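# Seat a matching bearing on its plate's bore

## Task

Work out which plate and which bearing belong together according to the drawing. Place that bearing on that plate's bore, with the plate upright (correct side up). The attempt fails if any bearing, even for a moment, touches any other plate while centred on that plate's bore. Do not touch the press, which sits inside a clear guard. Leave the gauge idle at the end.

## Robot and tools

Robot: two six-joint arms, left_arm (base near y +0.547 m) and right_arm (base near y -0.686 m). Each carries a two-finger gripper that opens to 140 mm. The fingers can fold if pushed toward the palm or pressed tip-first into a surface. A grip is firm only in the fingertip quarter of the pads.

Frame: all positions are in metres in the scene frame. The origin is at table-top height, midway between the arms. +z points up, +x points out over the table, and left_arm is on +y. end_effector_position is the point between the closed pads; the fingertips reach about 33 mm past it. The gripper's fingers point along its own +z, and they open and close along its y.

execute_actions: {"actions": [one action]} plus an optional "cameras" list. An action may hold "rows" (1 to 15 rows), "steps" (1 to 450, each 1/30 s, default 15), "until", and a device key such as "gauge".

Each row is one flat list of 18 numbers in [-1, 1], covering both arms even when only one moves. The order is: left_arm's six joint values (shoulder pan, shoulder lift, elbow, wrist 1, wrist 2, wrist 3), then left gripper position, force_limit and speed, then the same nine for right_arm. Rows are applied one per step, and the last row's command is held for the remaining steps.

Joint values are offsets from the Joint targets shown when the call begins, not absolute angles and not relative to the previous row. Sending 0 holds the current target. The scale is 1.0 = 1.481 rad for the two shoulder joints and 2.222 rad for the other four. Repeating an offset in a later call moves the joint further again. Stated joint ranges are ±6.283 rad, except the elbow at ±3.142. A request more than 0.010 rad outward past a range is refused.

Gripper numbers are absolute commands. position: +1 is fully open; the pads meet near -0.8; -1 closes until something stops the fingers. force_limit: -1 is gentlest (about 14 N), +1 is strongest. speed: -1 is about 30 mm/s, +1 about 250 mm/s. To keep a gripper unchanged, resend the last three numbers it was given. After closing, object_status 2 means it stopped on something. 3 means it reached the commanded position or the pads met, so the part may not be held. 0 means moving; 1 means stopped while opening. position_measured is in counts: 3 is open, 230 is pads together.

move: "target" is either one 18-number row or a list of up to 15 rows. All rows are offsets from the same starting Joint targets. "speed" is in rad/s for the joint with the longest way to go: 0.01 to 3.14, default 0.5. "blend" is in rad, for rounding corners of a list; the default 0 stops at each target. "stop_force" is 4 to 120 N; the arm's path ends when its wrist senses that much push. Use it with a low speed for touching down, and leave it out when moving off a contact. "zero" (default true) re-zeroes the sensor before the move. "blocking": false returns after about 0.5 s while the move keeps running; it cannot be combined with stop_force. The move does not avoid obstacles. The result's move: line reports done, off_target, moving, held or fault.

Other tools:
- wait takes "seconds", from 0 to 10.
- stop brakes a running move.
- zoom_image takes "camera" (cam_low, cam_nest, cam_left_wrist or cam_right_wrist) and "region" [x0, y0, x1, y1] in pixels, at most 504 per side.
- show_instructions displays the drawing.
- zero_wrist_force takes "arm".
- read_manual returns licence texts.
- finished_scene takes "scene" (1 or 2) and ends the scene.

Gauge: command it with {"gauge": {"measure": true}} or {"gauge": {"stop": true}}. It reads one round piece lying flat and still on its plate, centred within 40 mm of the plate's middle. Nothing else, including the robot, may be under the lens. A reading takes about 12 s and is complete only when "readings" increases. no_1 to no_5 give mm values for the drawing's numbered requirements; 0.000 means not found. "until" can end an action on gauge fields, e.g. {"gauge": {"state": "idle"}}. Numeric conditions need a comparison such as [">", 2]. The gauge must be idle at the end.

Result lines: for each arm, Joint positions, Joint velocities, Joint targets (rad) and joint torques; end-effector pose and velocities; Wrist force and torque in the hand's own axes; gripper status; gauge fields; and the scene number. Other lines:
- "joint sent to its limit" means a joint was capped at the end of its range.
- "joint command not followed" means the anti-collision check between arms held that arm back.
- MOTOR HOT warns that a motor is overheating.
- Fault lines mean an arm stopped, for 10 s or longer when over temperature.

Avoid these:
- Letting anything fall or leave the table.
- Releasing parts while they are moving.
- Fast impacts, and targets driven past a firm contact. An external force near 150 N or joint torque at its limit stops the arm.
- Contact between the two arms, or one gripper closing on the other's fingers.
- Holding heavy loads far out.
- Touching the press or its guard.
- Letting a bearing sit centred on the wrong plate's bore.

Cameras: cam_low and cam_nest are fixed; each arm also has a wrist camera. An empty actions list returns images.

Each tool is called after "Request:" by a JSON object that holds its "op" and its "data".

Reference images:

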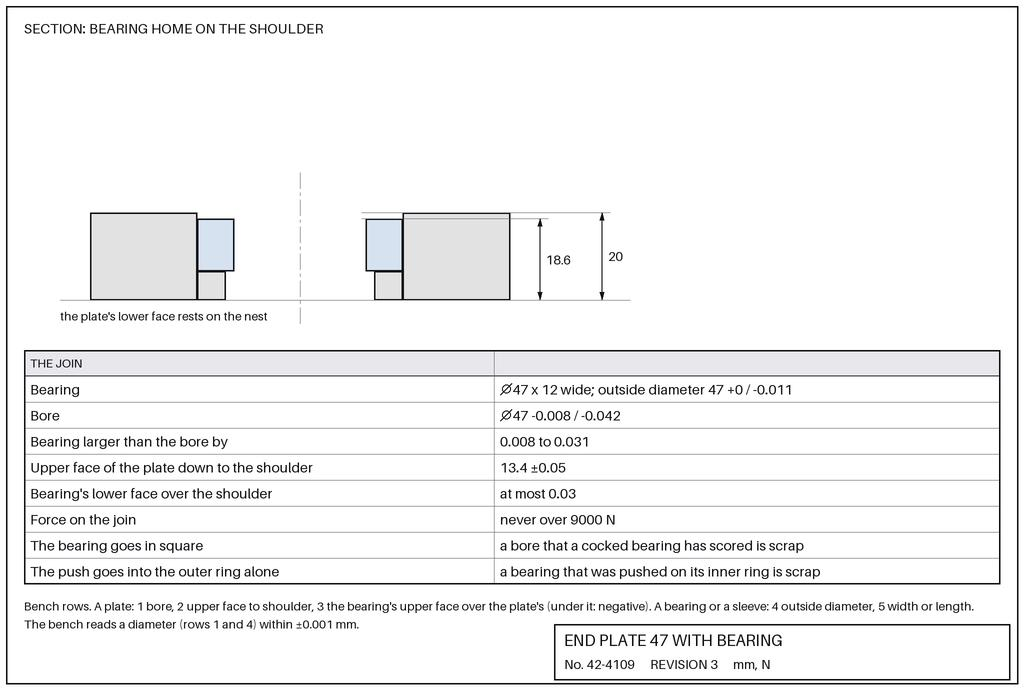

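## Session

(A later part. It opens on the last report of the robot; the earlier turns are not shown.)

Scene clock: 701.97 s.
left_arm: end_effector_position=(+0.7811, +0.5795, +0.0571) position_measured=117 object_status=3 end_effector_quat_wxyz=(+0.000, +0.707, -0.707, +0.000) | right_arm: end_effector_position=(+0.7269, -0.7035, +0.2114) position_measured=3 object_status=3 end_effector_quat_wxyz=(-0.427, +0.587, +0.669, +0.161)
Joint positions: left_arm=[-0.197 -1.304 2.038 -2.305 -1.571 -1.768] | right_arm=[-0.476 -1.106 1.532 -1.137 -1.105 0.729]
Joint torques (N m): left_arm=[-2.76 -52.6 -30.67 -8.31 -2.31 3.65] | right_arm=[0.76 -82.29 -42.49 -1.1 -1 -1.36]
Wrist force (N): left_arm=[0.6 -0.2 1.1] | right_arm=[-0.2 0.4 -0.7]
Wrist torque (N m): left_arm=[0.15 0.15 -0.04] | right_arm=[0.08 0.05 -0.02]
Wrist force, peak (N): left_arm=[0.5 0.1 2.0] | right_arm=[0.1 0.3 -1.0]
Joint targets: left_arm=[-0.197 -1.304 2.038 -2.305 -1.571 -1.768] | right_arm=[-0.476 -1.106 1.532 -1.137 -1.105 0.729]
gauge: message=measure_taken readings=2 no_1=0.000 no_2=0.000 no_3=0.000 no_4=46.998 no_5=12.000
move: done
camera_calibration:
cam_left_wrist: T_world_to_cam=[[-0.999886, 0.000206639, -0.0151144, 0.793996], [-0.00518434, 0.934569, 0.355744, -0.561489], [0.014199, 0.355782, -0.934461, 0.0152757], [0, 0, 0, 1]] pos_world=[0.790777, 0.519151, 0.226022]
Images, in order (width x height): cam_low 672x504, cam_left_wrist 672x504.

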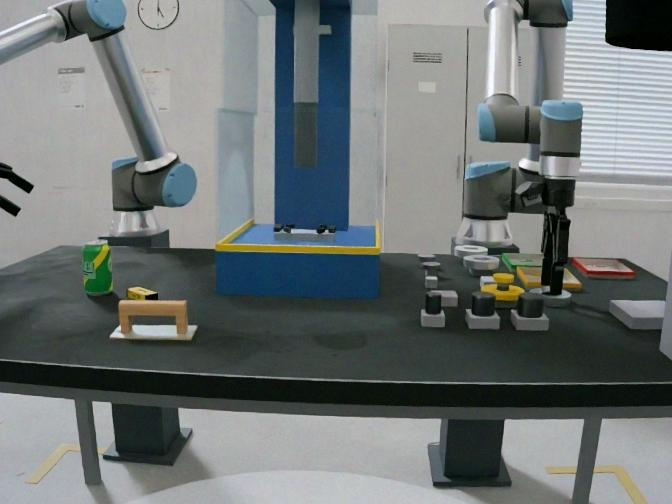

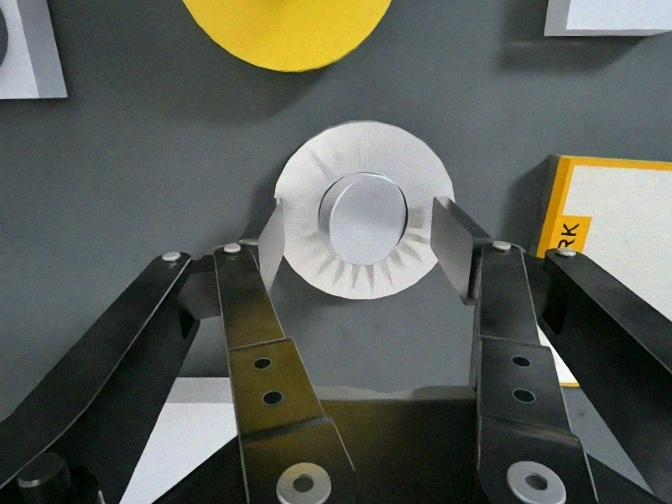

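Request:
{"op": "move", "data": {"target": [[0,-0.0493,-0.0206,0.0535,0,0,0.1,-0.1,-1,0,0,0,0,0,0,1,1,1],[0,-0.0493,-0.0206,0.0535,0,-0.7068,0.1,-0.1,-1,0,0,0,0,0,0,1,1,1],[0,0.0025,0.0012,-0.0028,0,-0.7068,0.1,-0.1,-1,0,0,0,0,0,0,1,1,1],[0,0.0025,0.0012,-0.0028,0,-0.7068,-1,-0.1,-1,0,0,0,0,0,0,1,1,1]], "speed": [0.2,0.8,0.1,0.1]}}

Request:
{"op": "execute_actions", "data": {"actions": [{"rows":[[0,0,0,0,0,0,-1,-0.1,-1,0,0,0,0,0,0,1,1,1]],"steps":20}], "cameras": ["cam_left_wrist","cam_low"]}}

Request:
{"op": "zoom_image", "data": {"camera": "cam_left_wrist", "region": [240, 110, 480, 310]}}

Scene clock: 735.60 s.
left_arm: end_effector_position=(+0.7808, +0.5796, +0.0537) position_measured=161 object_status=0 end_effector_quat_wxyz=(+0.000, +1.000, +0.000, +0.000) | right_arm: end_effector_position=(+0.7269, -0.7035, +0.2114) position_measured=3 object_status=3 end_effector_quat_wxyz=(-0.427, +0.587, +0.669, +0.161)
Joint positions: left_arm=[-0.197 -1.3 2.041 -2.311 -1.571 -3.338] | right_arm=[-0.476 -1.106 1.532 -1.137 -1.105 0.729]
Joint torques (N m): left_arm=[11.54 -55.2 -30.8 -7.85 -1.26 -4.15] | right_arm=[-1.43 -82.86 -42 -1.2 -1.27 -1.13]
Wrist force (N): left_arm=[0.3 -0.7 -1.8] | right_arm=[-0.2 0.0 -0.5]
Wrist torque (N m): left_arm=[0.16 0.13 0.11] | right_arm=[-0.01 0.05 -0.01]
Wrist force, peak (N): left_arm=[0.6 -0.1 3.0] | right_arm=[0.2 0.2 -1.0]
Joint targets: left_arm=[-0.197 -1.300 2.041 -2.311 -1.571 -3.338] | right_arm=[-0.476 -1.106 1.532 -1.137 -1.105 0.729]
gauge: message=measure_taken readings=2 no_1=0.000 no_2=0.000 no_3=0.000 no_4=46.998 no_5=12.000
move: done

Scene clock: 736.47 s.
left_arm: end_effector_position=(+0.7808, +0.5796, +0.0537) position_measured=161 object_status=2 end_effector_quat_wxyz=(+0.000, +1.000, +0.000, +0.000) | right_arm: end_effector_position=(+0.7269, -0.7035, +0.2114) position_measured=3 object_status=3 end_effector_quat_wxyz=(-0.427, +0.587, +0.669, +0.161)
Joint positions: left_arm=[-0.197 -1.3 2.041 -2.311 -1.571 -3.338] | right_arm=[-0.476 -1.106 1.532 -1.137 -1.105 0.729]
Joint torques (N m): left_arm=[12.31 -57.15 -30.53 -6.69 -1.42 -4.38] | right_arm=[-0.62 -83.1 -41.89 -1.02 -1.09 -1.25]
Wrist force (N): left_arm=[0.3 -0.8 -1.7] | right_arm=[-0.1 0.0 -0.4]
Wrist torque (N m): left_arm=[0.13 0.14 0.11] | right_arm=[0.00 0.03 -0.02]
Wrist force, peak (N): left_arm=[0.1 -0.9 -2.2] | right_arm=[-0.3 0.2 -0.8]
Joint targets: left_arm=[-0.197 -1.300 2.041 -2.311 -1.571 -3.338] | right_arm=[-0.476 -1.106 1.532 -1.137 -1.105 0.729]
gauge: message=measure_taken readings=2 no_1=0.000 no_2=0.000 no_3=0.000 no_4=46.998 no_5=12.000
camera_calibration:
cam_left_wrist: T_world_to_cam=[[-0.000594308, -0.999888, -0.0149723, 0.593042], [-0.934265, -0.00478363, 0.356548, 0.70952], [-0.356579, 0.0142, -0.934157, 0.499508], [0, 0, 0, 1]] pos_world=[0.841347, 0.589277, 0.222521]
Images, in order (width x height): cam_low 672x504, cam_left_wrist 672x504.

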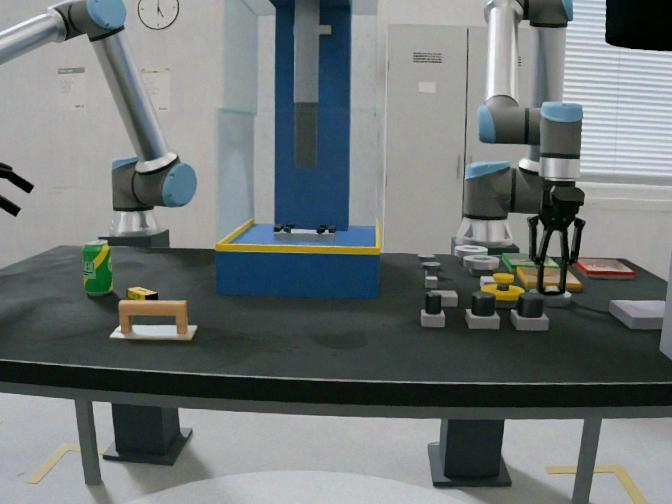

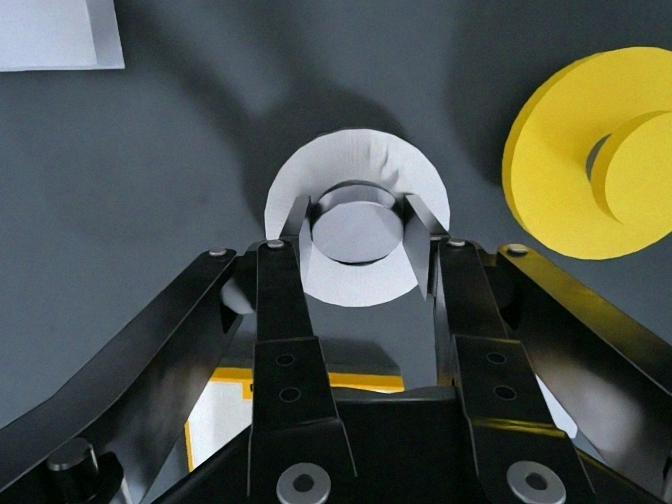

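Scaled by 2.100 from the camera's 672x504 image, which has a finer 960x720 frame.

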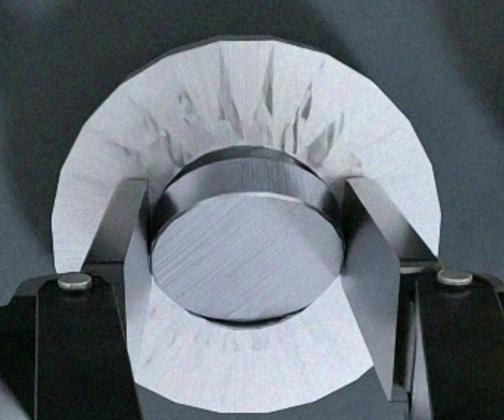

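Request:
{"op": "move", "data": {"target": [[0,-0.0518,-0.0218,0.0563,0,0,-1,-0.1,-1,0,0,0,0,0,0,1,1,1],[0.033,0.0484,-0.1113,0.079,0,0.0219,-1,-0.1,-1,0,0,0,0,0,0,1,1,1],[0.033,0.0879,-0.0921,0.0335,0,0.0219,-1,-0.1,-1,0,0,0,0,0,0,1,1,1]], "speed": [0.1,0.3,0.2], "cameras": ["cam_left_wrist","cam_low"]}}

Request:
{"op": "zoom_image", "data": {"camera": "cam_left_wrist", "region": [240, 110, 480, 310]}}

Request:
{"op": "zoom_image", "data": {"camera": "cam_low", "region": [520, 200, 660, 340]}}

Scene clock: 766.93 s.
left_arm: end_effector_position=(+0.8800, +0.5998, +0.0599) position_measured=161 object_status=2 end_effector_quat_wxyz=(+0.000, +1.000, +0.000, +0.000) | right_arm: end_effector_position=(+0.7269, -0.7035, +0.2114) position_measured=3 object_status=3 end_effector_quat_wxyz=(-0.427, +0.587, +0.669, +0.161)
Joint positions: left_arm=[-0.148 -1.17 1.836 -2.237 -1.571 -3.29] | right_arm=[-0.476 -1.106 1.532 -1.137 -1.105 0.729]
Joint torques (N m): left_arm=[19.01 -70.31 -33.13 -8.21 -1.08 3.59] | right_arm=[0.61 -83.77 -42.09 -1.23 -1.14 -1.26]
Wrist force (N): left_arm=[-0.1 -0.6 2.2] | right_arm=[-0.2 0.2 -0.7]
Wrist torque (N m): left_arm=[-0.01 0.30 -0.15] | right_arm=[0.04 0.04 -0.02]
Wrist force, peak (N): left_arm=[-0.1 -0.3 3.7] | right_arm=[-0.2 0.4 -1.0]
Joint targets: left_arm=[-0.148 -1.170 1.836 -2.237 -1.571 -3.290] | right_arm=[-0.476 -1.106 1.532 -1.137 -1.105 0.729]
gauge: message=measure_taken readings=2 no_1=0.000 no_2=0.000 no_3=0.000 no_4=46.998 no_5=12.000
move: done
camera_calibration:
cam_left_wrist: T_world_to_cam=[[-0.000371119, -0.999888, -0.0149499, 0.613279], [-0.934265, -0.00498415, 0.356545, 0.800172], [-0.35658, 0.0140995, -0.934158, 0.54054], [0, 0, 0, 1]] pos_world=[0.940546, 0.609577, 0.228821]
Images, in order (width x height): cam_low 672x504, cam_left_wrist 672x504.

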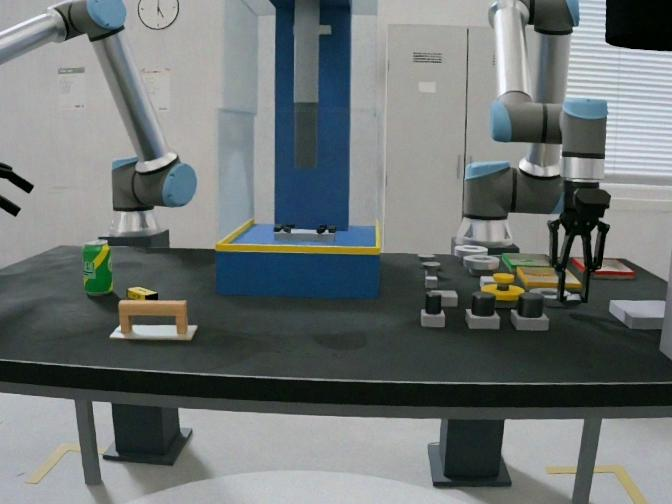

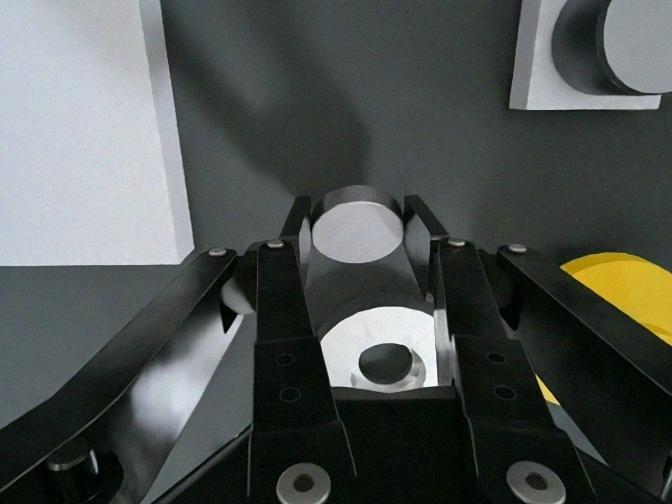

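Scaled by 2.100 from the camera's 672x504 image, which has a finer 960x720 frame.

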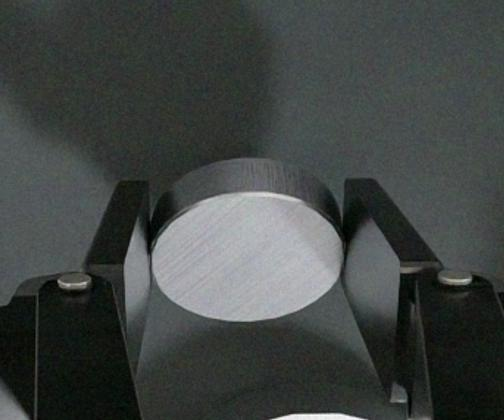

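Scaled by 3.600 from the camera's 672x504 image, which has a finer 960x720 frame.

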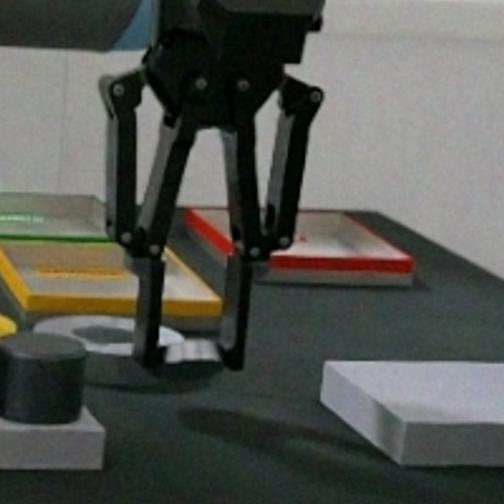

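Request:
{"op": "move", "data": {"target": [0,0.0143,0.0054,-0.0149,0,0,-1,-0.1,-1,0,0,0,0,0,0,1,1,1], "speed": 0.025, "stop_force": 14, "cameras": ["cam_left_wrist"]}}

Request:
{"op": "zoom_image", "data": {"camera": "cam_left_wrist", "region": [240, 110, 480, 310]}}

Scene clock: 779.20 s.
left_arm: end_effector_position=(+0.8799, +0.5998, +0.0399) position_measured=161 object_status=2 end_effector_quat_wxyz=(+0.000, +1.000, +0.000, +0.000) | right_arm: end_effector_position=(+0.7269, -0.7035, +0.2114) position_measured=3 object_status=3 end_effector_quat_wxyz=(-0.427, +0.587, +0.669, +0.161)
Joint positions: left_arm=[-0.148 -1.149 1.848 -2.27 -1.571 -3.29] | right_arm=[-0.476 -1.106 1.532 -1.137 -1.105 0.729]
Joint torques (N m): left_arm=[19.51 -69.69 -30.61 -7.67 -0.9 3.6] | right_arm=[0.93 -83.08 -41.95 -1.22 -1.16 -1.06]
Wrist force (N): left_arm=[0.5 -0.3 0.0] | right_arm=[0.0 0.3 -0.4]
Wrist torque (N m): left_arm=[0.06 0.21 -0.13] | right_arm=[0.07 0.01 -0.02]
Wrist force, peak (N): left_arm=[-0.1 -0.7 2.5] | right_arm=[0.1 0.4 -0.9]
Joint targets: left_arm=[-0.148 -1.149 1.848 -2.270 -1.571 -3.290] | right_arm=[-0.476 -1.106 1.532 -1.137 -1.105 0.729]
gauge: message=measure_taken readings=2 no_1=0.000 no_2=0.000 no_3=0.000 no_4=46.998 no_5=12.000
move: done
camera_calibration:
cam_left_wrist: T_world_to_cam=[[-0.000373237, -0.999888, -0.0149491, 0.612981], [-0.934231, -0.00498322, 0.356633, 0.80716], [-0.356668, 0.0140991, -0.934125, 0.521897], [0, 0, 0, 1]] pos_world=[0.940446, 0.609577, 0.208821]
Images, in order (width x height): cam_left_wrist 672x504.

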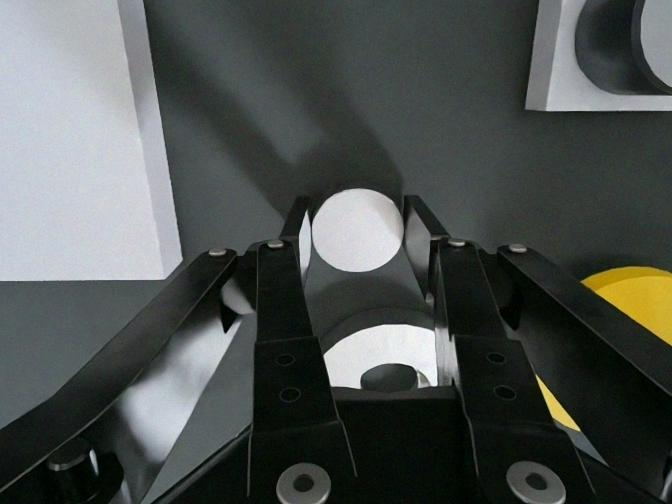

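Scaled by 2.100 from the camera's 672x504 image, which has a finer 960x720 frame.

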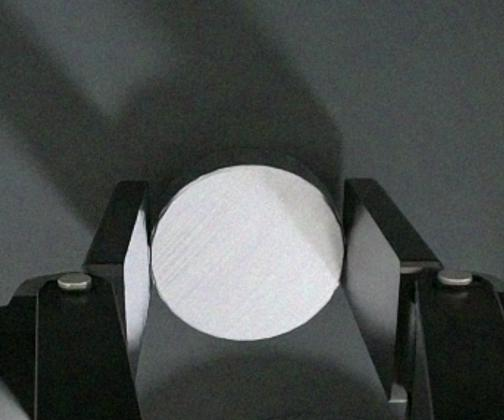

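Request:
{"op": "move", "data": {"target": [0,0.0036,0.0014,-0.0037,0,0,-1,-0.1,-1,0,0,0,0,0,0,1,1,1], "speed": 0.015, "stop_force": 10, "cameras": ["cam_left_wrist"]}}

Request:
{"op": "zoom_image", "data": {"camera": "cam_left_wrist", "region": [240, 110, 480, 310]}}

Scene clock: 787.70 s.
left_arm: end_effector_position=(+0.8797, +0.5999, +0.0358) position_measured=161 object_status=2 end_effector_quat_wxyz=(+0.000, +1.000, +0.000, +0.000) | right_arm: end_effector_position=(+0.7269, -0.7035, +0.2114) position_measured=3 object_status=3 end_effector_quat_wxyz=(-0.427, +0.587, +0.669, +0.161)
Joint positions: left_arm=[-0.148 -1.144 1.851 -2.277 -1.571 -3.29] | right_arm=[-0.476 -1.106 1.532 -1.137 -1.105 0.729]
Joint torques (N m): left_arm=[13.6 -94.92 -42.68 -3.44 -0.62 3.5] | right_arm=[0.63 -82.99 -41.63 -1.25 -1.14 -1.2]
Wrist force (N): left_arm=[0.7 -0.4 -0.9] | right_arm=[0.0 0.2 -0.6]
Wrist torque (N m): left_arm=[0.08 0.25 -0.12] | right_arm=[0.04 0.00 -0.02]
Wrist force, peak (N): left_arm=[-3.4 -2.8 -17.7] | right_arm=[-0.1 0.6 -0.8]
Joint targets: left_arm=[-0.148 -1.144 1.851 -2.277 -1.571 -3.290] | right_arm=[-0.476 -1.106 1.532 -1.137 -1.105 0.729]
gauge: message=measure_taken readings=2 no_1=0.000 no_2=0.000 no_3=0.000 no_4=46.998 no_5=12.000
move: contact (left_arm)
camera_calibration:
cam_left_wrist: T_world_to_cam=[[-0.000281225, -0.999888, -0.0149854, 0.612841], [-0.934185, -0.00508394, 0.356752, 0.808428], [-0.356788, 0.0140995, -0.934079, 0.518099], [0, 0, 0, 1]] pos_world=[0.940246, 0.609577, 0.20472]
Images, in order (width x height): cam_left_wrist 672x504.

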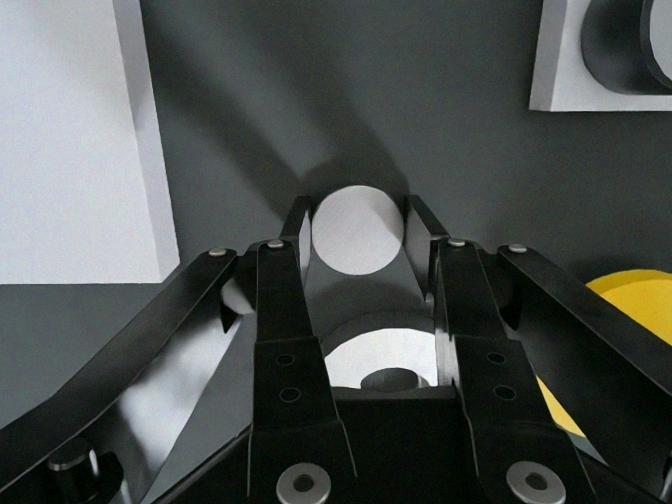

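Scaled by 2.100 from the camera's 672x504 image, which has a finer 960x720 frame.

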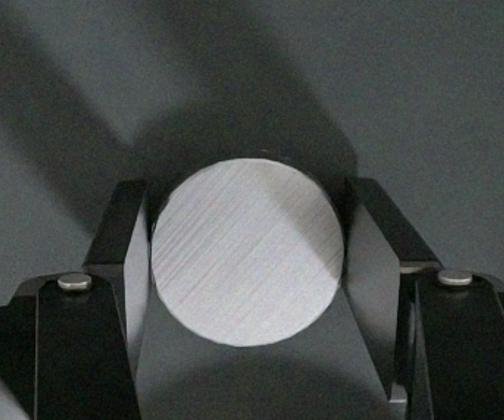

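Request:
{"op": "move", "data": {"target": [[0,0,0,0,0,0,0.1,-0.1,-1,0,0,0,0,0,0,1,1,1],[0,-0.0014,-0.0005,0.0015,0,0,0.1,-0.1,-1,0,0,0,0,0,0,1,1,1],[0,-0.0014,-0.0005,0.0015,0,0,-1,-0.1,-1,0,0,0,0,0,0,1,1,1]], "speed": 0.1}}

Request:
{"op": "move", "data": {"target": [[0,-0.0557,-0.0252,0.0619,0,0,-1,-0.1,-1,0,0,0,0,0,0,1,1,1],[-0.033,-0.1547,0.0634,0.0393,0,-0.022,-1,-0.1,-1,0,0,0,0,0,0,1,1,1],[-0.033,-0.1107,0.0834,-0.01,0,-0.022,-1,-0.1,-1,0,0,0,0,0,0,1,1,1]], "speed": [0.15,0.3,0.15], "cameras": ["cam_left_wrist"]}}

Request:
{"op": "zoom_image", "data": {"camera": "cam_left_wrist", "region": [260, 120, 460, 320]}}

Scene clock: 820.10 s.
left_arm: end_effector_position=(+0.8797, +0.5999, +0.0378) position_measured=161 object_status=0 end_effector_quat_wxyz=(+0.000, +1.000, +0.000, +0.000) | right_arm: end_effector_position=(+0.7269, -0.7035, +0.2114) position_measured=3 object_status=3 end_effector_quat_wxyz=(-0.427, +0.587, +0.669, +0.161)
Joint positions: left_arm=[-0.148 -1.147 1.85 -2.273 -1.571 -3.29] | right_arm=[-0.476 -1.106 1.532 -1.137 -1.105 0.729]
Joint torques (N m): left_arm=[-12.03 -91.02 -42.21 -3.18 -0.76 3.21] | right_arm=[-1.17 -82.58 -42.13 -1.2 -1.38 -1.24]
Wrist force (N): left_arm=[-1.6 -0.6 -2.9] | right_arm=[0.2 0.1 -0.6]
Wrist torque (N m): left_arm=[0.09 0.23 -0.12] | right_arm=[0.03 -0.04 -0.01]
Wrist force, peak (N): left_arm=[-1.9 -0.9 -3.3] | right_arm=[-0.3 0.4 -0.9]
Joint targets: left_arm=[-0.148 -1.147 1.850 -2.273 -1.571 -3.290] | right_arm=[-0.476 -1.106 1.532 -1.137 -1.105 0.729]
gauge: message=measure_taken readings=2 no_1=0.000 no_2=0.000 no_3=0.000 no_4=46.998 no_5=12.000
move: done

Scene clock: 823.67 s.
left_arm: end_effector_position=(+0.7811, +0.5795, +0.0624) position_measured=161 object_status=2 end_effector_quat_wxyz=(+0.000, +1.000, +0.000, +0.000) | right_arm: end_effector_position=(+0.7269, -0.7035, +0.2114) position_measured=3 object_status=3 end_effector_quat_wxyz=(-0.427, +0.587, +0.669, +0.161)
Joint positions: left_arm=[-0.197 -1.311 2.035 -2.296 -1.571 -3.339] | right_arm=[-0.476 -1.106 1.532 -1.137 -1.105 0.729]
Joint torques (N m): left_arm=[-16.86 -54.61 -31.09 -8.52 -0.82 -4.21] | right_arm=[-2.9 -82.94 -42.04 -0.94 -1.35 -1.13]
Wrist force (N): left_arm=[0.4 -0.2 2.2] | right_arm=[0.2 0.3 -0.7]
Wrist torque (N m): left_arm=[0.15 0.18 0.11] | right_arm=[0.05 -0.03 -0.02]
Wrist force, peak (N): left_arm=[-0.3 -0.7 3.9] | right_arm=[-0.4 0.2 -0.8]
Joint targets: left_arm=[-0.197 -1.310 2.035 -2.296 -1.571 -3.339] | right_arm=[-0.476 -1.106 1.532 -1.137 -1.105 0.729]
gauge: message=measure_taken readings=2 no_1=0.000 no_2=0.000 no_3=0.000 no_4=46.998 no_5=12.000
move: done
camera_calibration:
cam_left_wrist: T_world_to_cam=[[-0.000327581, -0.99989, -0.0148565, 0.592924], [-0.934456, -0.00498399, 0.356043, 0.706967], [-0.356078, 0.0139994, -0.934352, 0.507542], [0, 0, 0, 1]] pos_world=[0.841548, 0.589277, 0.231321]
Images, in order (width x height): cam_left_wrist 672x504.

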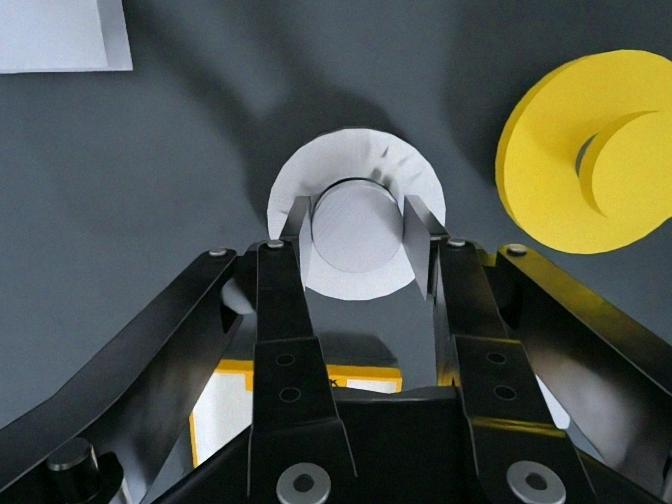

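Scaled by 2.520 from the camera's 672x504 image, which has a finer 960x720 frame.

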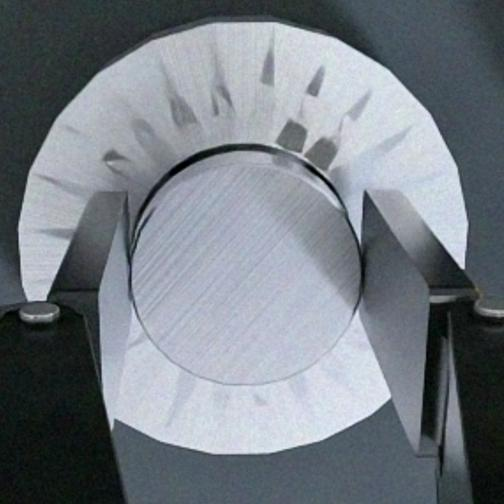

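Request:
{"op": "move", "data": {"target": [0.0004,0.0041,-0.0011,-0.0016,0,0.0003,-1,-0.1,-1,0,0,0,0,0,0,1,1,1], "speed": 0.05, "cameras": ["cam_left_wrist"]}}

Request:
{"op": "zoom_image", "data": {"camera": "cam_left_wrist", "region": [260, 120, 460, 320]}}

Scene clock: 856.87 s.
left_arm: end_effector_position=(+0.7832, +0.5795, +0.0598) position_measured=161 object_status=2 end_effector_quat_wxyz=(+0.000, +1.000, +0.000, +0.000) | right_arm: end_effector_position=(+0.7269, -0.7035, +0.2114) position_measured=3 object_status=3 end_effector_quat_wxyz=(-0.427, +0.587, +0.669, +0.161)
Joint positions: left_arm=[-0.196 -1.305 2.033 -2.299 -1.571 -3.338] | right_arm=[-0.476 -1.106 1.532 -1.137 -1.105 0.729]
Joint torques (N m): left_arm=[19.79 -54.64 -44.51 -8.28 -1.14 3.72] | right_arm=[-0.81 -84.21 -42.16 -1.07 -1.1 -1.29]
Wrist force (N): left_arm=[0.6 -0.6 2.2] | right_arm=[-0.1 0.3 -0.6]
Wrist torque (N m): left_arm=[0.07 0.14 0.04] | right_arm=[0.06 0.03 -0.02]
Wrist force, peak (N): left_arm=[0.6 -0.6 2.5] | right_arm=[-0.2 0.4 -1.0]
Joint targets: left_arm=[-0.196 -1.304 2.033 -2.299 -1.571 -3.338] | right_arm=[-0.476 -1.106 1.532 -1.137 -1.105 0.729]
gauge: message=measure_taken readings=2 no_1=0.000 no_2=0.000 no_3=0.000 no_4=46.998 no_5=12.000
move: done
camera_calibration:
cam_left_wrist: T_world_to_cam=[[-0.000457228, -0.999889, -0.0149144, 0.593009], [-0.934457, -0.00488345, 0.356044, 0.70976], [-0.356077, 0.0140996, -0.93435, 0.505894], [0, 0, 0, 1]] pos_world=[0.843648, 0.589277, 0.228821]
Images, in order (width x height): cam_left_wrist 672x504.

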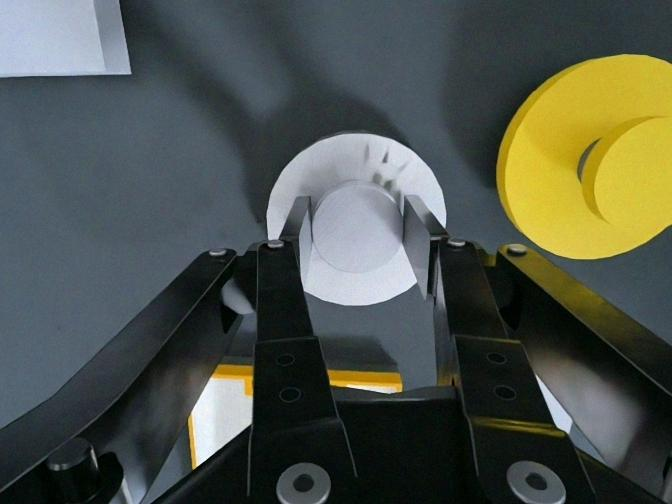

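Scaled by 2.520 from the camera's 672x504 image, which has a finer 960x720 frame.

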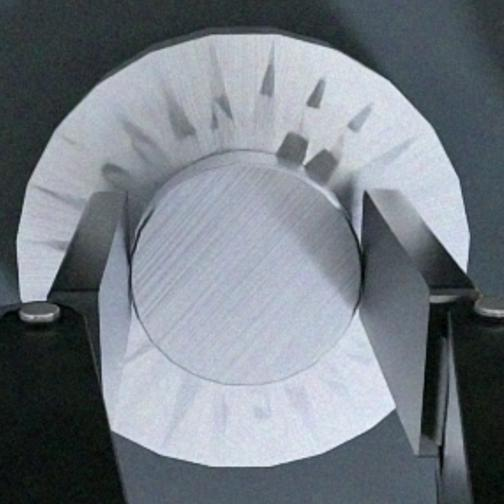

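Request:
{"op": "move", "data": {"target": [0.0001,0.0041,0.0011,-0.0039,0,0,-1,-0.1,-1,0,0,0,0,0,0,1,1,1], "speed": 0.01, "stop_force": 4, "cameras": ["cam_left_wrist"]}}

Request:
{"op": "zoom_image", "data": {"camera": "cam_left_wrist", "region": [260, 120, 460, 320]}}

Scene clock: 885.43 s.
left_arm: end_effector_position=(+0.7834, +0.5795, +0.0574) position_measured=161 object_status=2 end_effector_quat_wxyz=(+0.000, +1.000, +0.000, +0.000) | right_arm: end_effector_position=(+0.7269, -0.7035, +0.2114) position_measured=3 object_status=3 end_effector_quat_wxyz=(-0.427, +0.587, +0.669, +0.161)
Joint positions: left_arm=[-0.196 -1.301 2.034 -2.304 -1.571 -3.338] | right_arm=[-0.476 -1.106 1.532 -1.137 -1.105 0.729]
Joint torques (N m): left_arm=[14.78 -81.27 -43.37 -2.9 -0.92 3.43] | right_arm=[-0.06 -83.19 -41.92 -1.01 -1.23 -0.99]
Wrist force (N): left_arm=[0.8 -1.3 0.6] | right_arm=[-0.2 0.1 -0.5]
Wrist torque (N m): left_arm=[0.17 0.18 0.02] | right_arm=[0.00 0.06 -0.02]
Wrist force, peak (N): left_arm=[-1.2 -0.8 -2.9] | right_arm=[0.0 0.1 -1.1]
Joint targets: left_arm=[-0.196 -1.301 2.034 -2.304 -1.571 -3.338] | right_arm=[-0.476 -1.106 1.532 -1.137 -1.105 0.729]
gauge: message=measure_taken readings=2 no_1=0.000 no_2=0.000 no_3=0.000 no_4=46.998 no_5=12.000
move: contact (left_arm)
camera_calibration:
cam_left_wrist: T_world_to_cam=[[-0.000327581, -0.99989, -0.0148565, 0.59285], [-0.934456, -0.00498399, 0.356043, 0.710896], [-0.356078, 0.0139994, -0.934352, 0.503689], [0, 0, 0, 1]] pos_world=[0.843848, 0.589277, 0.226321]
Images, in order (width x height): cam_left_wrist 672x504.

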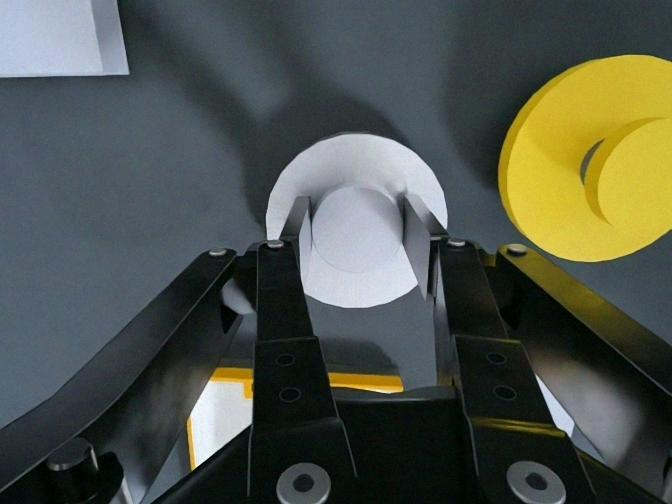

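Scaled by 2.520 from the camera's 672x504 image, which has a finer 960x720 frame.

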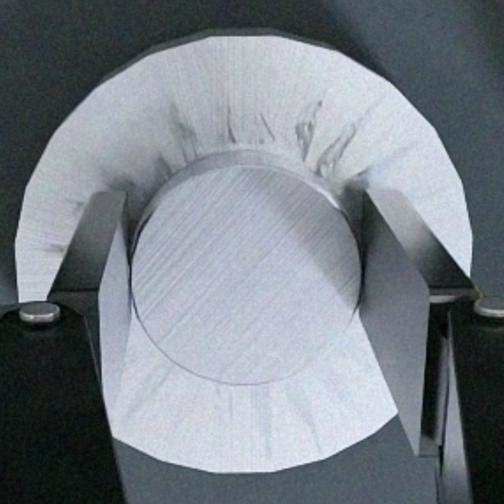

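Request:
{"op": "move", "data": {"target": [[0,0.0003,-0.00025,0.0001,0,0,-1,-0.1,-1,0,0,0,0,0,0,1,1,1],[0,0.0003,-0.00025,0.0001,0,0,0.1,-0.1,-1,0,0,0,0,0,0,1,1,1]], "speed": 0.02, "cameras": ["cam_left_wrist"]}}

Request:
{"op": "zoom_image", "data": {"camera": "cam_left_wrist", "region": [260, 120, 460, 320]}}

Scene clock: 908.47 s.
left_arm: end_effector_position=(+0.7837, +0.5795, +0.0573) position_measured=117 object_status=0 end_effector_quat_wxyz=(+0.000, +1.000, +0.000, +0.000) | right_arm: end_effector_position=(+0.7269, -0.7035, +0.2114) position_measured=3 object_status=3 end_effector_quat_wxyz=(-0.427, +0.587, +0.669, +0.161)
Joint positions: left_arm=[-0.196 -1.301 2.033 -2.304 -1.571 -3.338] | right_arm=[-0.476 -1.106 1.532 -1.137 -1.105 0.729]
Joint torques (N m): left_arm=[-10.58 -56.6 -44.14 -3.25 -1.12 3.3] | right_arm=[-1.11 -81.39 -41.52 -1.11 -0.99 -1.52]
Wrist force (N): left_arm=[0.5 -0.2 1.4] | right_arm=[0.2 0.3 -0.7]
Wrist torque (N m): left_arm=[0.15 0.15 0.03] | right_arm=[0.05 -0.04 -0.02]
Wrist force, peak (N): left_arm=[0.8 -1.9 0.7] | right_arm=[-0.2 0.3 -1.0]
Joint targets: left_arm=[-0.196 -1.301 2.033 -2.304 -1.571 -3.338] | right_arm=[-0.476 -1.106 1.532 -1.137 -1.105 0.729]
gauge: message=measure_taken readings=2 no_1=0.000 no_2=0.000 no_3=0.000 no_4=46.998 no_5=12.000
move: done
camera_calibration:
cam_left_wrist: T_world_to_cam=[[-0.000328534, -0.99989, -0.0148562, 0.592751], [-0.934423, -0.0049843, 0.35613, 0.711128], [-0.356165, 0.013999, -0.934318, 0.503864], [0, 0, 0, 1]] pos_world=[0.844148, 0.589177, 0.226321]
Images, in order (width x height): cam_left_wrist 672x504.

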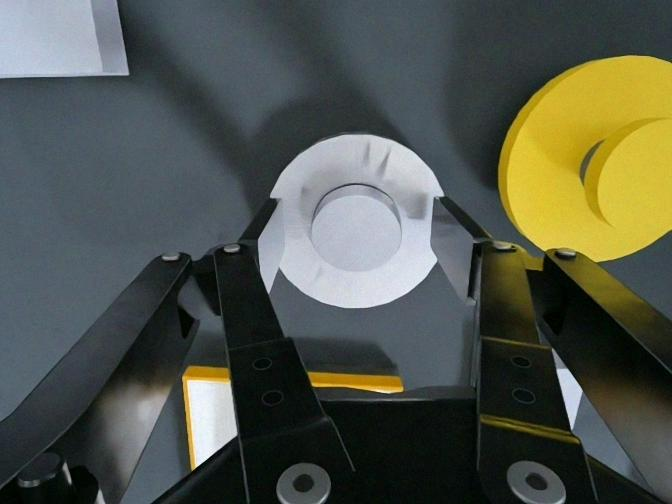

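Scaled by 2.520 from the camera's 672x504 image, which has a finer 960x720 frame.

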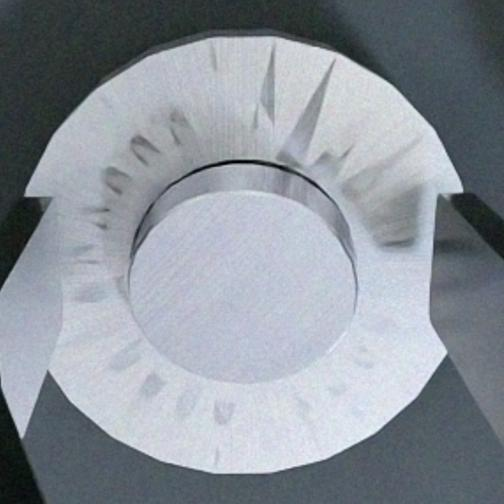

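Request:
{"op": "move", "data": {"target": [0,-0.0502,-0.0192,0.0527,0,0,0.1,-0.1,-1,0,0,0,0,0,0,1,1,1], "speed": 0.15, "cameras": ["cam_left_wrist","cam_low"]}}

Request:
{"op": "zoom_image", "data": {"camera": "cam_left_wrist", "region": [260, 100, 460, 300]}}

Request:
{"op": "zoom_image", "data": {"camera": "cam_low", "region": [515, 260, 595, 320]}}

Scene clock: 924.37 s.
left_arm: end_effector_position=(+0.7811, +0.5800, +0.1200) position_measured=117 object_status=3 end_effector_quat_wxyz=(+0.000, +1.000, +0.000, +0.000) | right_arm: end_effector_position=(+0.7269, -0.7035, +0.2114) position_measured=3 object_status=3 end_effector_quat_wxyz=(-0.427, +0.587, +0.669, +0.161)
Joint positions: left_arm=[-0.196 -1.375 1.991 -2.187 -1.571 -3.338] | right_arm=[-0.476 -1.106 1.532 -1.137 -1.105 0.729]
Joint torques (N m): left_arm=[-10.04 -79.53 -46.6 -3 -1.37 3.54] | right_arm=[-0.5 -82.63 -42.05 -1.5 -0.97 -1.51]
Wrist force (N): left_arm=[0.7 -0.6 0.9] | right_arm=[-0.1 0.4 -0.7]
Wrist torque (N m): left_arm=[0.07 0.13 -0.03] | right_arm=[0.07 0.04 -0.02]
Wrist force, peak (N): left_arm=[0.5 -0.3 2.2] | right_arm=[0.1 0.4 -1.0]
Joint targets: left_arm=[-0.196 -1.375 1.991 -2.186 -1.571 -3.338] | right_arm=[-0.476 -1.106 1.532 -1.137 -1.105 0.729]
gauge: message=measure_taken readings=2 no_1=0.000 no_2=0.000 no_3=0.000 no_4=46.998 no_5=12.000
move: done
camera_calibration:
cam_left_wrist: T_world_to_cam=[[-0.000366553, -0.999888, -0.0149501, 0.594339], [-0.934377, -0.00498404, 0.35625, 0.686334], [-0.356285, 0.0140996, -0.934271, 0.561445], [0, 0, 0, 1]] pos_world=[0.841547, 0.589777, 0.288921]
Images, in order (width x height): cam_low 672x504, cam_left_wrist 672x504.

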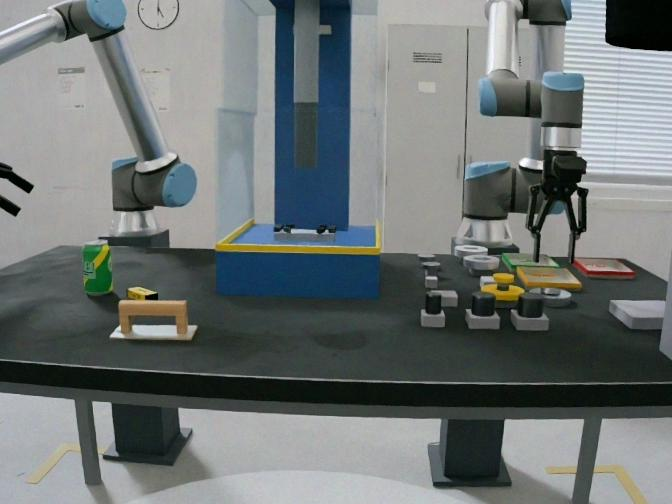

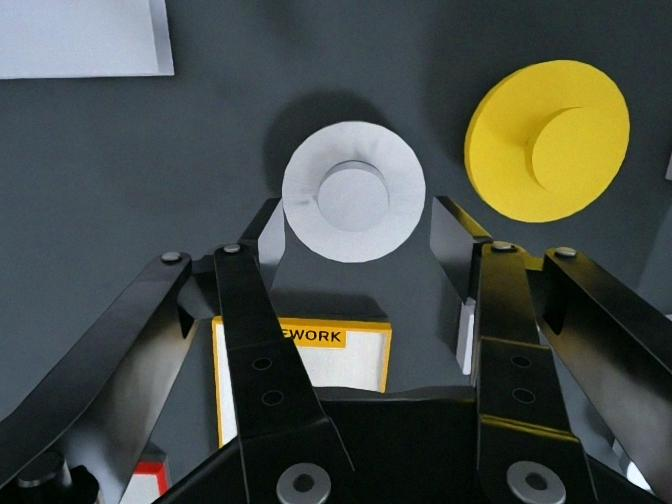

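Scaled by 2.520 from the camera's 672x504 image, which has a finer 960x720 frame.

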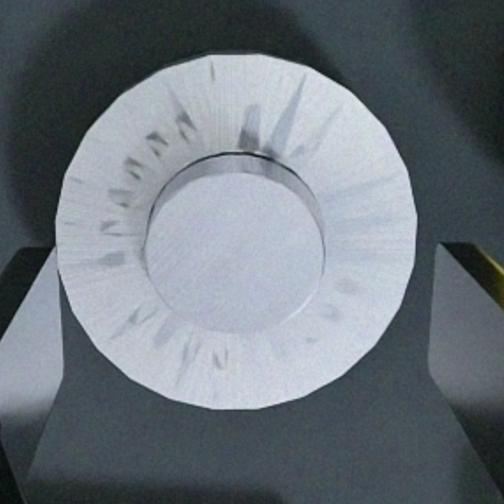

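Scaled by 6.300 from the camera's 672x504 image, which has a finer 960x720 frame.

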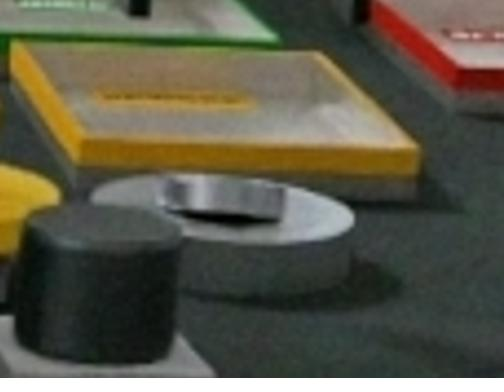

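Request:
{"op": "move", "data": {"target": [[-0.0003,0.0522,0.0211,-0.0562,0,0,0.1,-0.1,-1,0,0,0,0,0,0,1,1,1],[-0.0003,0.0522,0.0211,-0.0562,0,0,-1,-0.1,-1,0,0,0,0,0,0,1,1,1],[0,0,0,0,0,0,-1,-0.1,-1,0,0,0,0,0,0,1,1,1]], "speed": [0.15,0.1,0.15]}}

Request:
{"op": "move", "data": {"target": [[0.0325,0.0989,-0.0887,0.0226,0,0.0218,-1,-0.1,-1,0,0,0,0,0,0,1,1,1],[0.0325,0.1527,-0.0642,-0.0378,0,0.0218,-1,-0.1,-1,0,0,0,0,0,0,1,1,1]], "speed": [0.3,0.05], "cameras": ["cam_left_wrist"]}}

Scene clock: 959.00 s.
left_arm: end_effector_position=(+0.7811, +0.5800, +0.1200) position_measured=160 object_status=2 end_effector_quat_wxyz=(+0.000, +1.000, +0.000, +0.000) | right_arm: end_effector_position=(+0.7269, -0.7035, +0.2114) position_measured=3 object_status=3 end_effector_quat_wxyz=(-0.427, +0.587, +0.669, +0.161)
Joint positions: left_arm=[-0.196 -1.375 1.991 -2.187 -1.571 -3.338] | right_arm=[-0.476 -1.106 1.532 -1.137 -1.105 0.729]
Joint torques (N m): left_arm=[19.95 -78.77 -47.91 -3.05 -1.31 3.49] | right_arm=[0.3 -82.29 -41.13 -0.97 -1.01 -1.45]
Wrist force (N): left_arm=[0.5 -0.7 1.8] | right_arm=[0.0 0.1 -0.7]
Wrist torque (N m): left_arm=[0.05 0.17 -0.03] | right_arm=[0.02 0.00 -0.02]
Wrist force, peak (N): left_arm=[-1.4 0.7 -6.3] | right_arm=[-0.1 0.1 -1.1]
Joint targets: left_arm=[-0.196 -1.375 1.991 -2.186 -1.571 -3.338] | right_arm=[-0.476 -1.106 1.532 -1.137 -1.105 0.729]
gauge: message=measure_taken readings=2 no_1=0.000 no_2=0.000 no_3=0.000 no_4=46.998 no_5=12.000
move: done

Scene clock: 963.13 s.
left_arm: end_effector_position=(+0.8803, +0.5997, +0.0404) position_measured=160 object_status=2 end_effector_quat_wxyz=(+0.000, +1.000, +0.000, +0.000) | right_arm: end_effector_position=(+0.7269, -0.7035, +0.2114) position_measured=3 object_status=3 end_effector_quat_wxyz=(-0.427, +0.587, +0.669, +0.161)
Joint positions: left_arm=[-0.148 -1.149 1.848 -2.27 -1.571 -3.29] | right_arm=[-0.476 -1.106 1.532 -1.137 -1.105 0.729]
Joint torques (N m): left_arm=[20.52 -67.62 -31.26 -7.86 -1.23 3.72] | right_arm=[-1.05 -82.57 -40.47 -1.46 -0.98 -1.28]
Wrist force (N): left_arm=[0.1 -0.3 0.4] | right_arm=[0.0 0.1 -0.6]
Wrist torque (N m): left_arm=[0.09 0.30 -0.12] | right_arm=[0.02 0.01 -0.02]
Wrist force, peak (N): left_arm=[1.9 -0.6 2.0] | right_arm=[0.1 0.6 -0.8]
Joint targets: left_arm=[-0.148 -1.149 1.848 -2.270 -1.571 -3.290] | right_arm=[-0.476 -1.106 1.532 -1.137 -1.105 0.729]
gauge: message=measure_taken readings=2 no_1=0.000 no_2=0.000 no_3=0.000 no_4=46.998 no_5=12.000
move: done
camera_calibration:
cam_left_wrist: T_world_to_cam=[[-0.000638985, -0.99989, -0.0148442, 0.613119], [-0.934569, -0.00468419, 0.355751, 0.807455], [-0.355781, 0.0141003, -0.934463, 0.521768], [0, 0, 0, 1]] pos_world=[0.940649, 0.609476, 0.209421]
Images, in order (width x height): cam_left_wrist 672x504.

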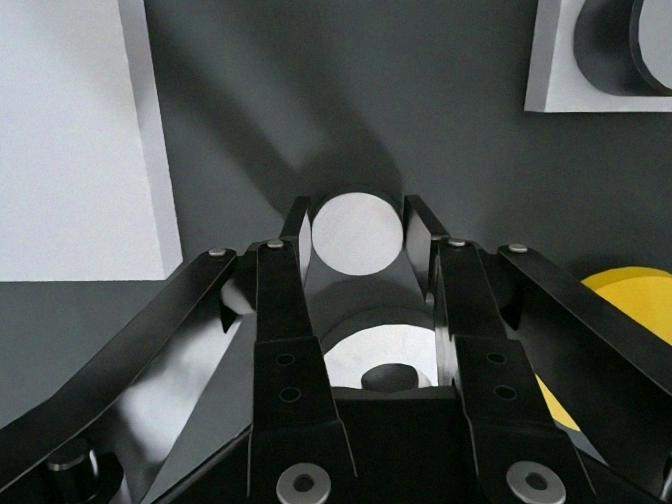

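Request:
{"op": "move", "data": {"target": [0,0.0038,0.0015,-0.004,0,0,-1,-0.1,-1,0,0,0,0,0,0,1,1,1], "speed": 0.015, "stop_force": 10}}

Request:
{"op": "move", "data": {"target": [[0,0,0,0,0,0,0.1,-0.1,-1,0,0,0,0,0,0,1,1,1],[0,-0.0014,-0.0005,0.0015,0,0,0.1,-0.1,-1,0,0,0,0,0,0,1,1,1],[0,-0.0014,-0.0005,0.0015,0,0,-1,-0.1,-1,0,0,0,0,0,0,1,1,1]], "speed": 0.1}}

Request:
{"op": "move", "data": {"target": [[0,-0.0557,-0.0252,0.0619,0,0,-1,-0.1,-1,0,0,0,0,0,0,1,1,1],[-0.033,-0.1547,0.0634,0.0393,0,-0.022,-1,-0.1,-1,0,0,0,0,0,0,1,1,1],[-0.033,-0.1107,0.0834,-0.01,0,-0.022,-1,-0.1,-1,0,0,0,0,0,0,1,1,1]], "speed": [0.15,0.3,0.15], "cameras": ["cam_left_wrist"]}}

Request:
{"op": "zoom_image", "data": {"camera": "cam_left_wrist", "region": [260, 120, 460, 320]}}

Scene clock: 979.87 s.
left_arm: end_effector_position=(+0.8801, +0.5997, +0.0350) position_measured=160 object_status=2 end_effector_quat_wxyz=(+0.000, +1.000, +0.000, +0.000) | right_arm: end_effector_position=(+0.7269, -0.7035, +0.2114) position_measured=3 object_status=3 end_effector_quat_wxyz=(-0.427, +0.587, +0.669, +0.161)
Joint positions: left_arm=[-0.148 -1.143 1.851 -2.279 -1.571 -3.29] | right_arm=[-0.476 -1.106 1.532 -1.137 -1.105 0.729]
Joint torques (N m): left_arm=[19.6 -62.78 -26.35 -6.95 -1.22 3.54] | right_arm=[0.42 -82.1 -41.25 -1.24 -0.64 -1.42]
Wrist force (N): left_arm=[0.8 1.9 -7.4] | right_arm=[-0.2 0.2 -0.9]
Wrist torque (N m): left_arm=[0.21 0.15 -0.13] | right_arm=[0.03 0.06 -0.02]
Wrist force, peak (N): left_arm=[0.6 2.1 -7.4] | right_arm=[-0.2 0.4 -1.0]
Joint targets: left_arm=[-0.148 -1.143 1.851 -2.279 -1.571 -3.290] | right_arm=[-0.476 -1.106 1.532 -1.137 -1.105 0.729]
gauge: message=measure_taken readings=2 no_1=0.000 no_2=0.000 no_3=0.000 no_4=46.998 no_5=12.000
move: done

Scene clock: 982.93 s.
left_arm: end_effector_position=(+0.8801, +0.5997, +0.0369) position_measured=161 object_status=0 end_effector_quat_wxyz=(+0.000, +1.000, +0.000, +0.000) | right_arm: end_effector_position=(+0.7269, -0.7035, +0.2114) position_measured=3 object_status=3 end_effector_quat_wxyz=(-0.427, +0.587, +0.669, +0.161)
Joint positions: left_arm=[-0.148 -1.145 1.85 -2.276 -1.571 -3.29] | right_arm=[-0.476 -1.106 1.532 -1.137 -1.105 0.729]
Joint torques (N m): left_arm=[18.2 -92.06 -42.54 -3.02 -1.27 3.41] | right_arm=[-0.89 -84.66 -41.23 -1.04 -1.18 -1.34]
Wrist force (N): left_arm=[-1.3 -1.1 -2.9] | right_arm=[0.1 0.3 -0.8]
Wrist torque (N m): left_arm=[0.04 0.18 -0.13] | right_arm=[0.05 -0.01 -0.02]
Wrist force, peak (N): left_arm=[0.3 1.8 -7.2] | right_arm=[0.3 0.5 -0.9]
Joint targets: left_arm=[-0.148 -1.145 1.850 -2.276 -1.571 -3.290] | right_arm=[-0.476 -1.106 1.532 -1.137 -1.105 0.729]
gauge: message=measure_taken readings=2 no_1=0.000 no_2=0.000 no_3=0.000 no_4=46.998 no_5=12.000
move: done

Scene clock: 986.50 s.
left_arm: end_effector_position=(+0.7815, +0.5794, +0.0617) position_measured=161 object_status=2 end_effector_quat_wxyz=(+0.000, +1.000, +0.000, +0.001) | right_arm: end_effector_position=(+0.7269, -0.7035, +0.2114) position_measured=3 object_status=3 end_effector_quat_wxyz=(-0.427, +0.587, +0.669, +0.161)
Joint positions: left_arm=[-0.197 -1.309 2.036 -2.298 -1.571 -3.338] | right_arm=[-0.476 -1.106 1.532 -1.137 -1.105 0.729]
Joint torques (N m): left_arm=[-17.54 -55.6 -31.78 -8.47 -1.34 -4.3] | right_arm=[0.7 -82.61 -41.44 -1.27 -0.82 -1.34]
Wrist force (N): left_arm=[0.7 -0.4 2.2] | right_arm=[-0.1 0.1 -0.6]
Wrist torque (N m): left_arm=[0.11 0.11 0.10] | right_arm=[0.02 0.03 -0.02]
Wrist force, peak (N): left_arm=[-0.4 -0.4 3.8] | right_arm=[0.1 0.5 -1.0]
Joint targets: left_arm=[-0.197 -1.309 2.036 -2.298 -1.571 -3.338] | right_arm=[-0.476 -1.106 1.532 -1.137 -1.105 0.729]
gauge: message=measure_taken readings=2 no_1=0.000 no_2=0.000 no_3=0.000 no_4=46.998 no_5=12.000
move: done
camera_calibration:
cam_left_wrist: T_world_to_cam=[[-0.000594641, -0.999891, -0.0147513, 0.593016], [-0.934794, -0.00468372, 0.355161, 0.70768], [-0.355191, 0.0140006, -0.934689, 0.506387], [0, 0, 0, 1]] pos_world=[0.841752, 0.589176, 0.230722]
Images, in order (width x height): cam_left_wrist 672x504.

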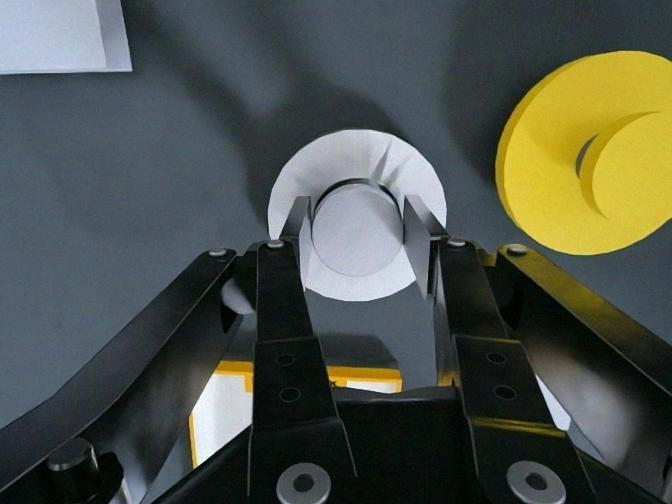

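Scaled by 2.520 from the camera's 672x504 image, which has a finer 960x720 frame.

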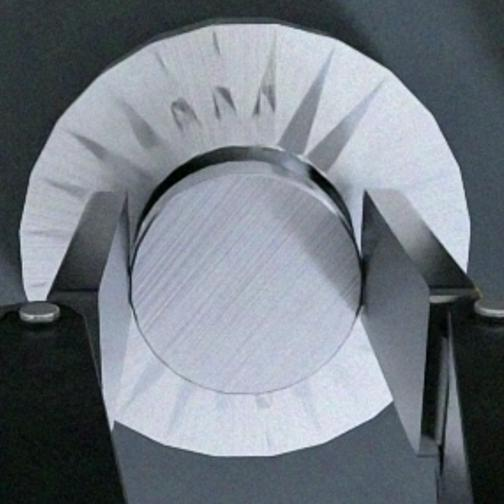

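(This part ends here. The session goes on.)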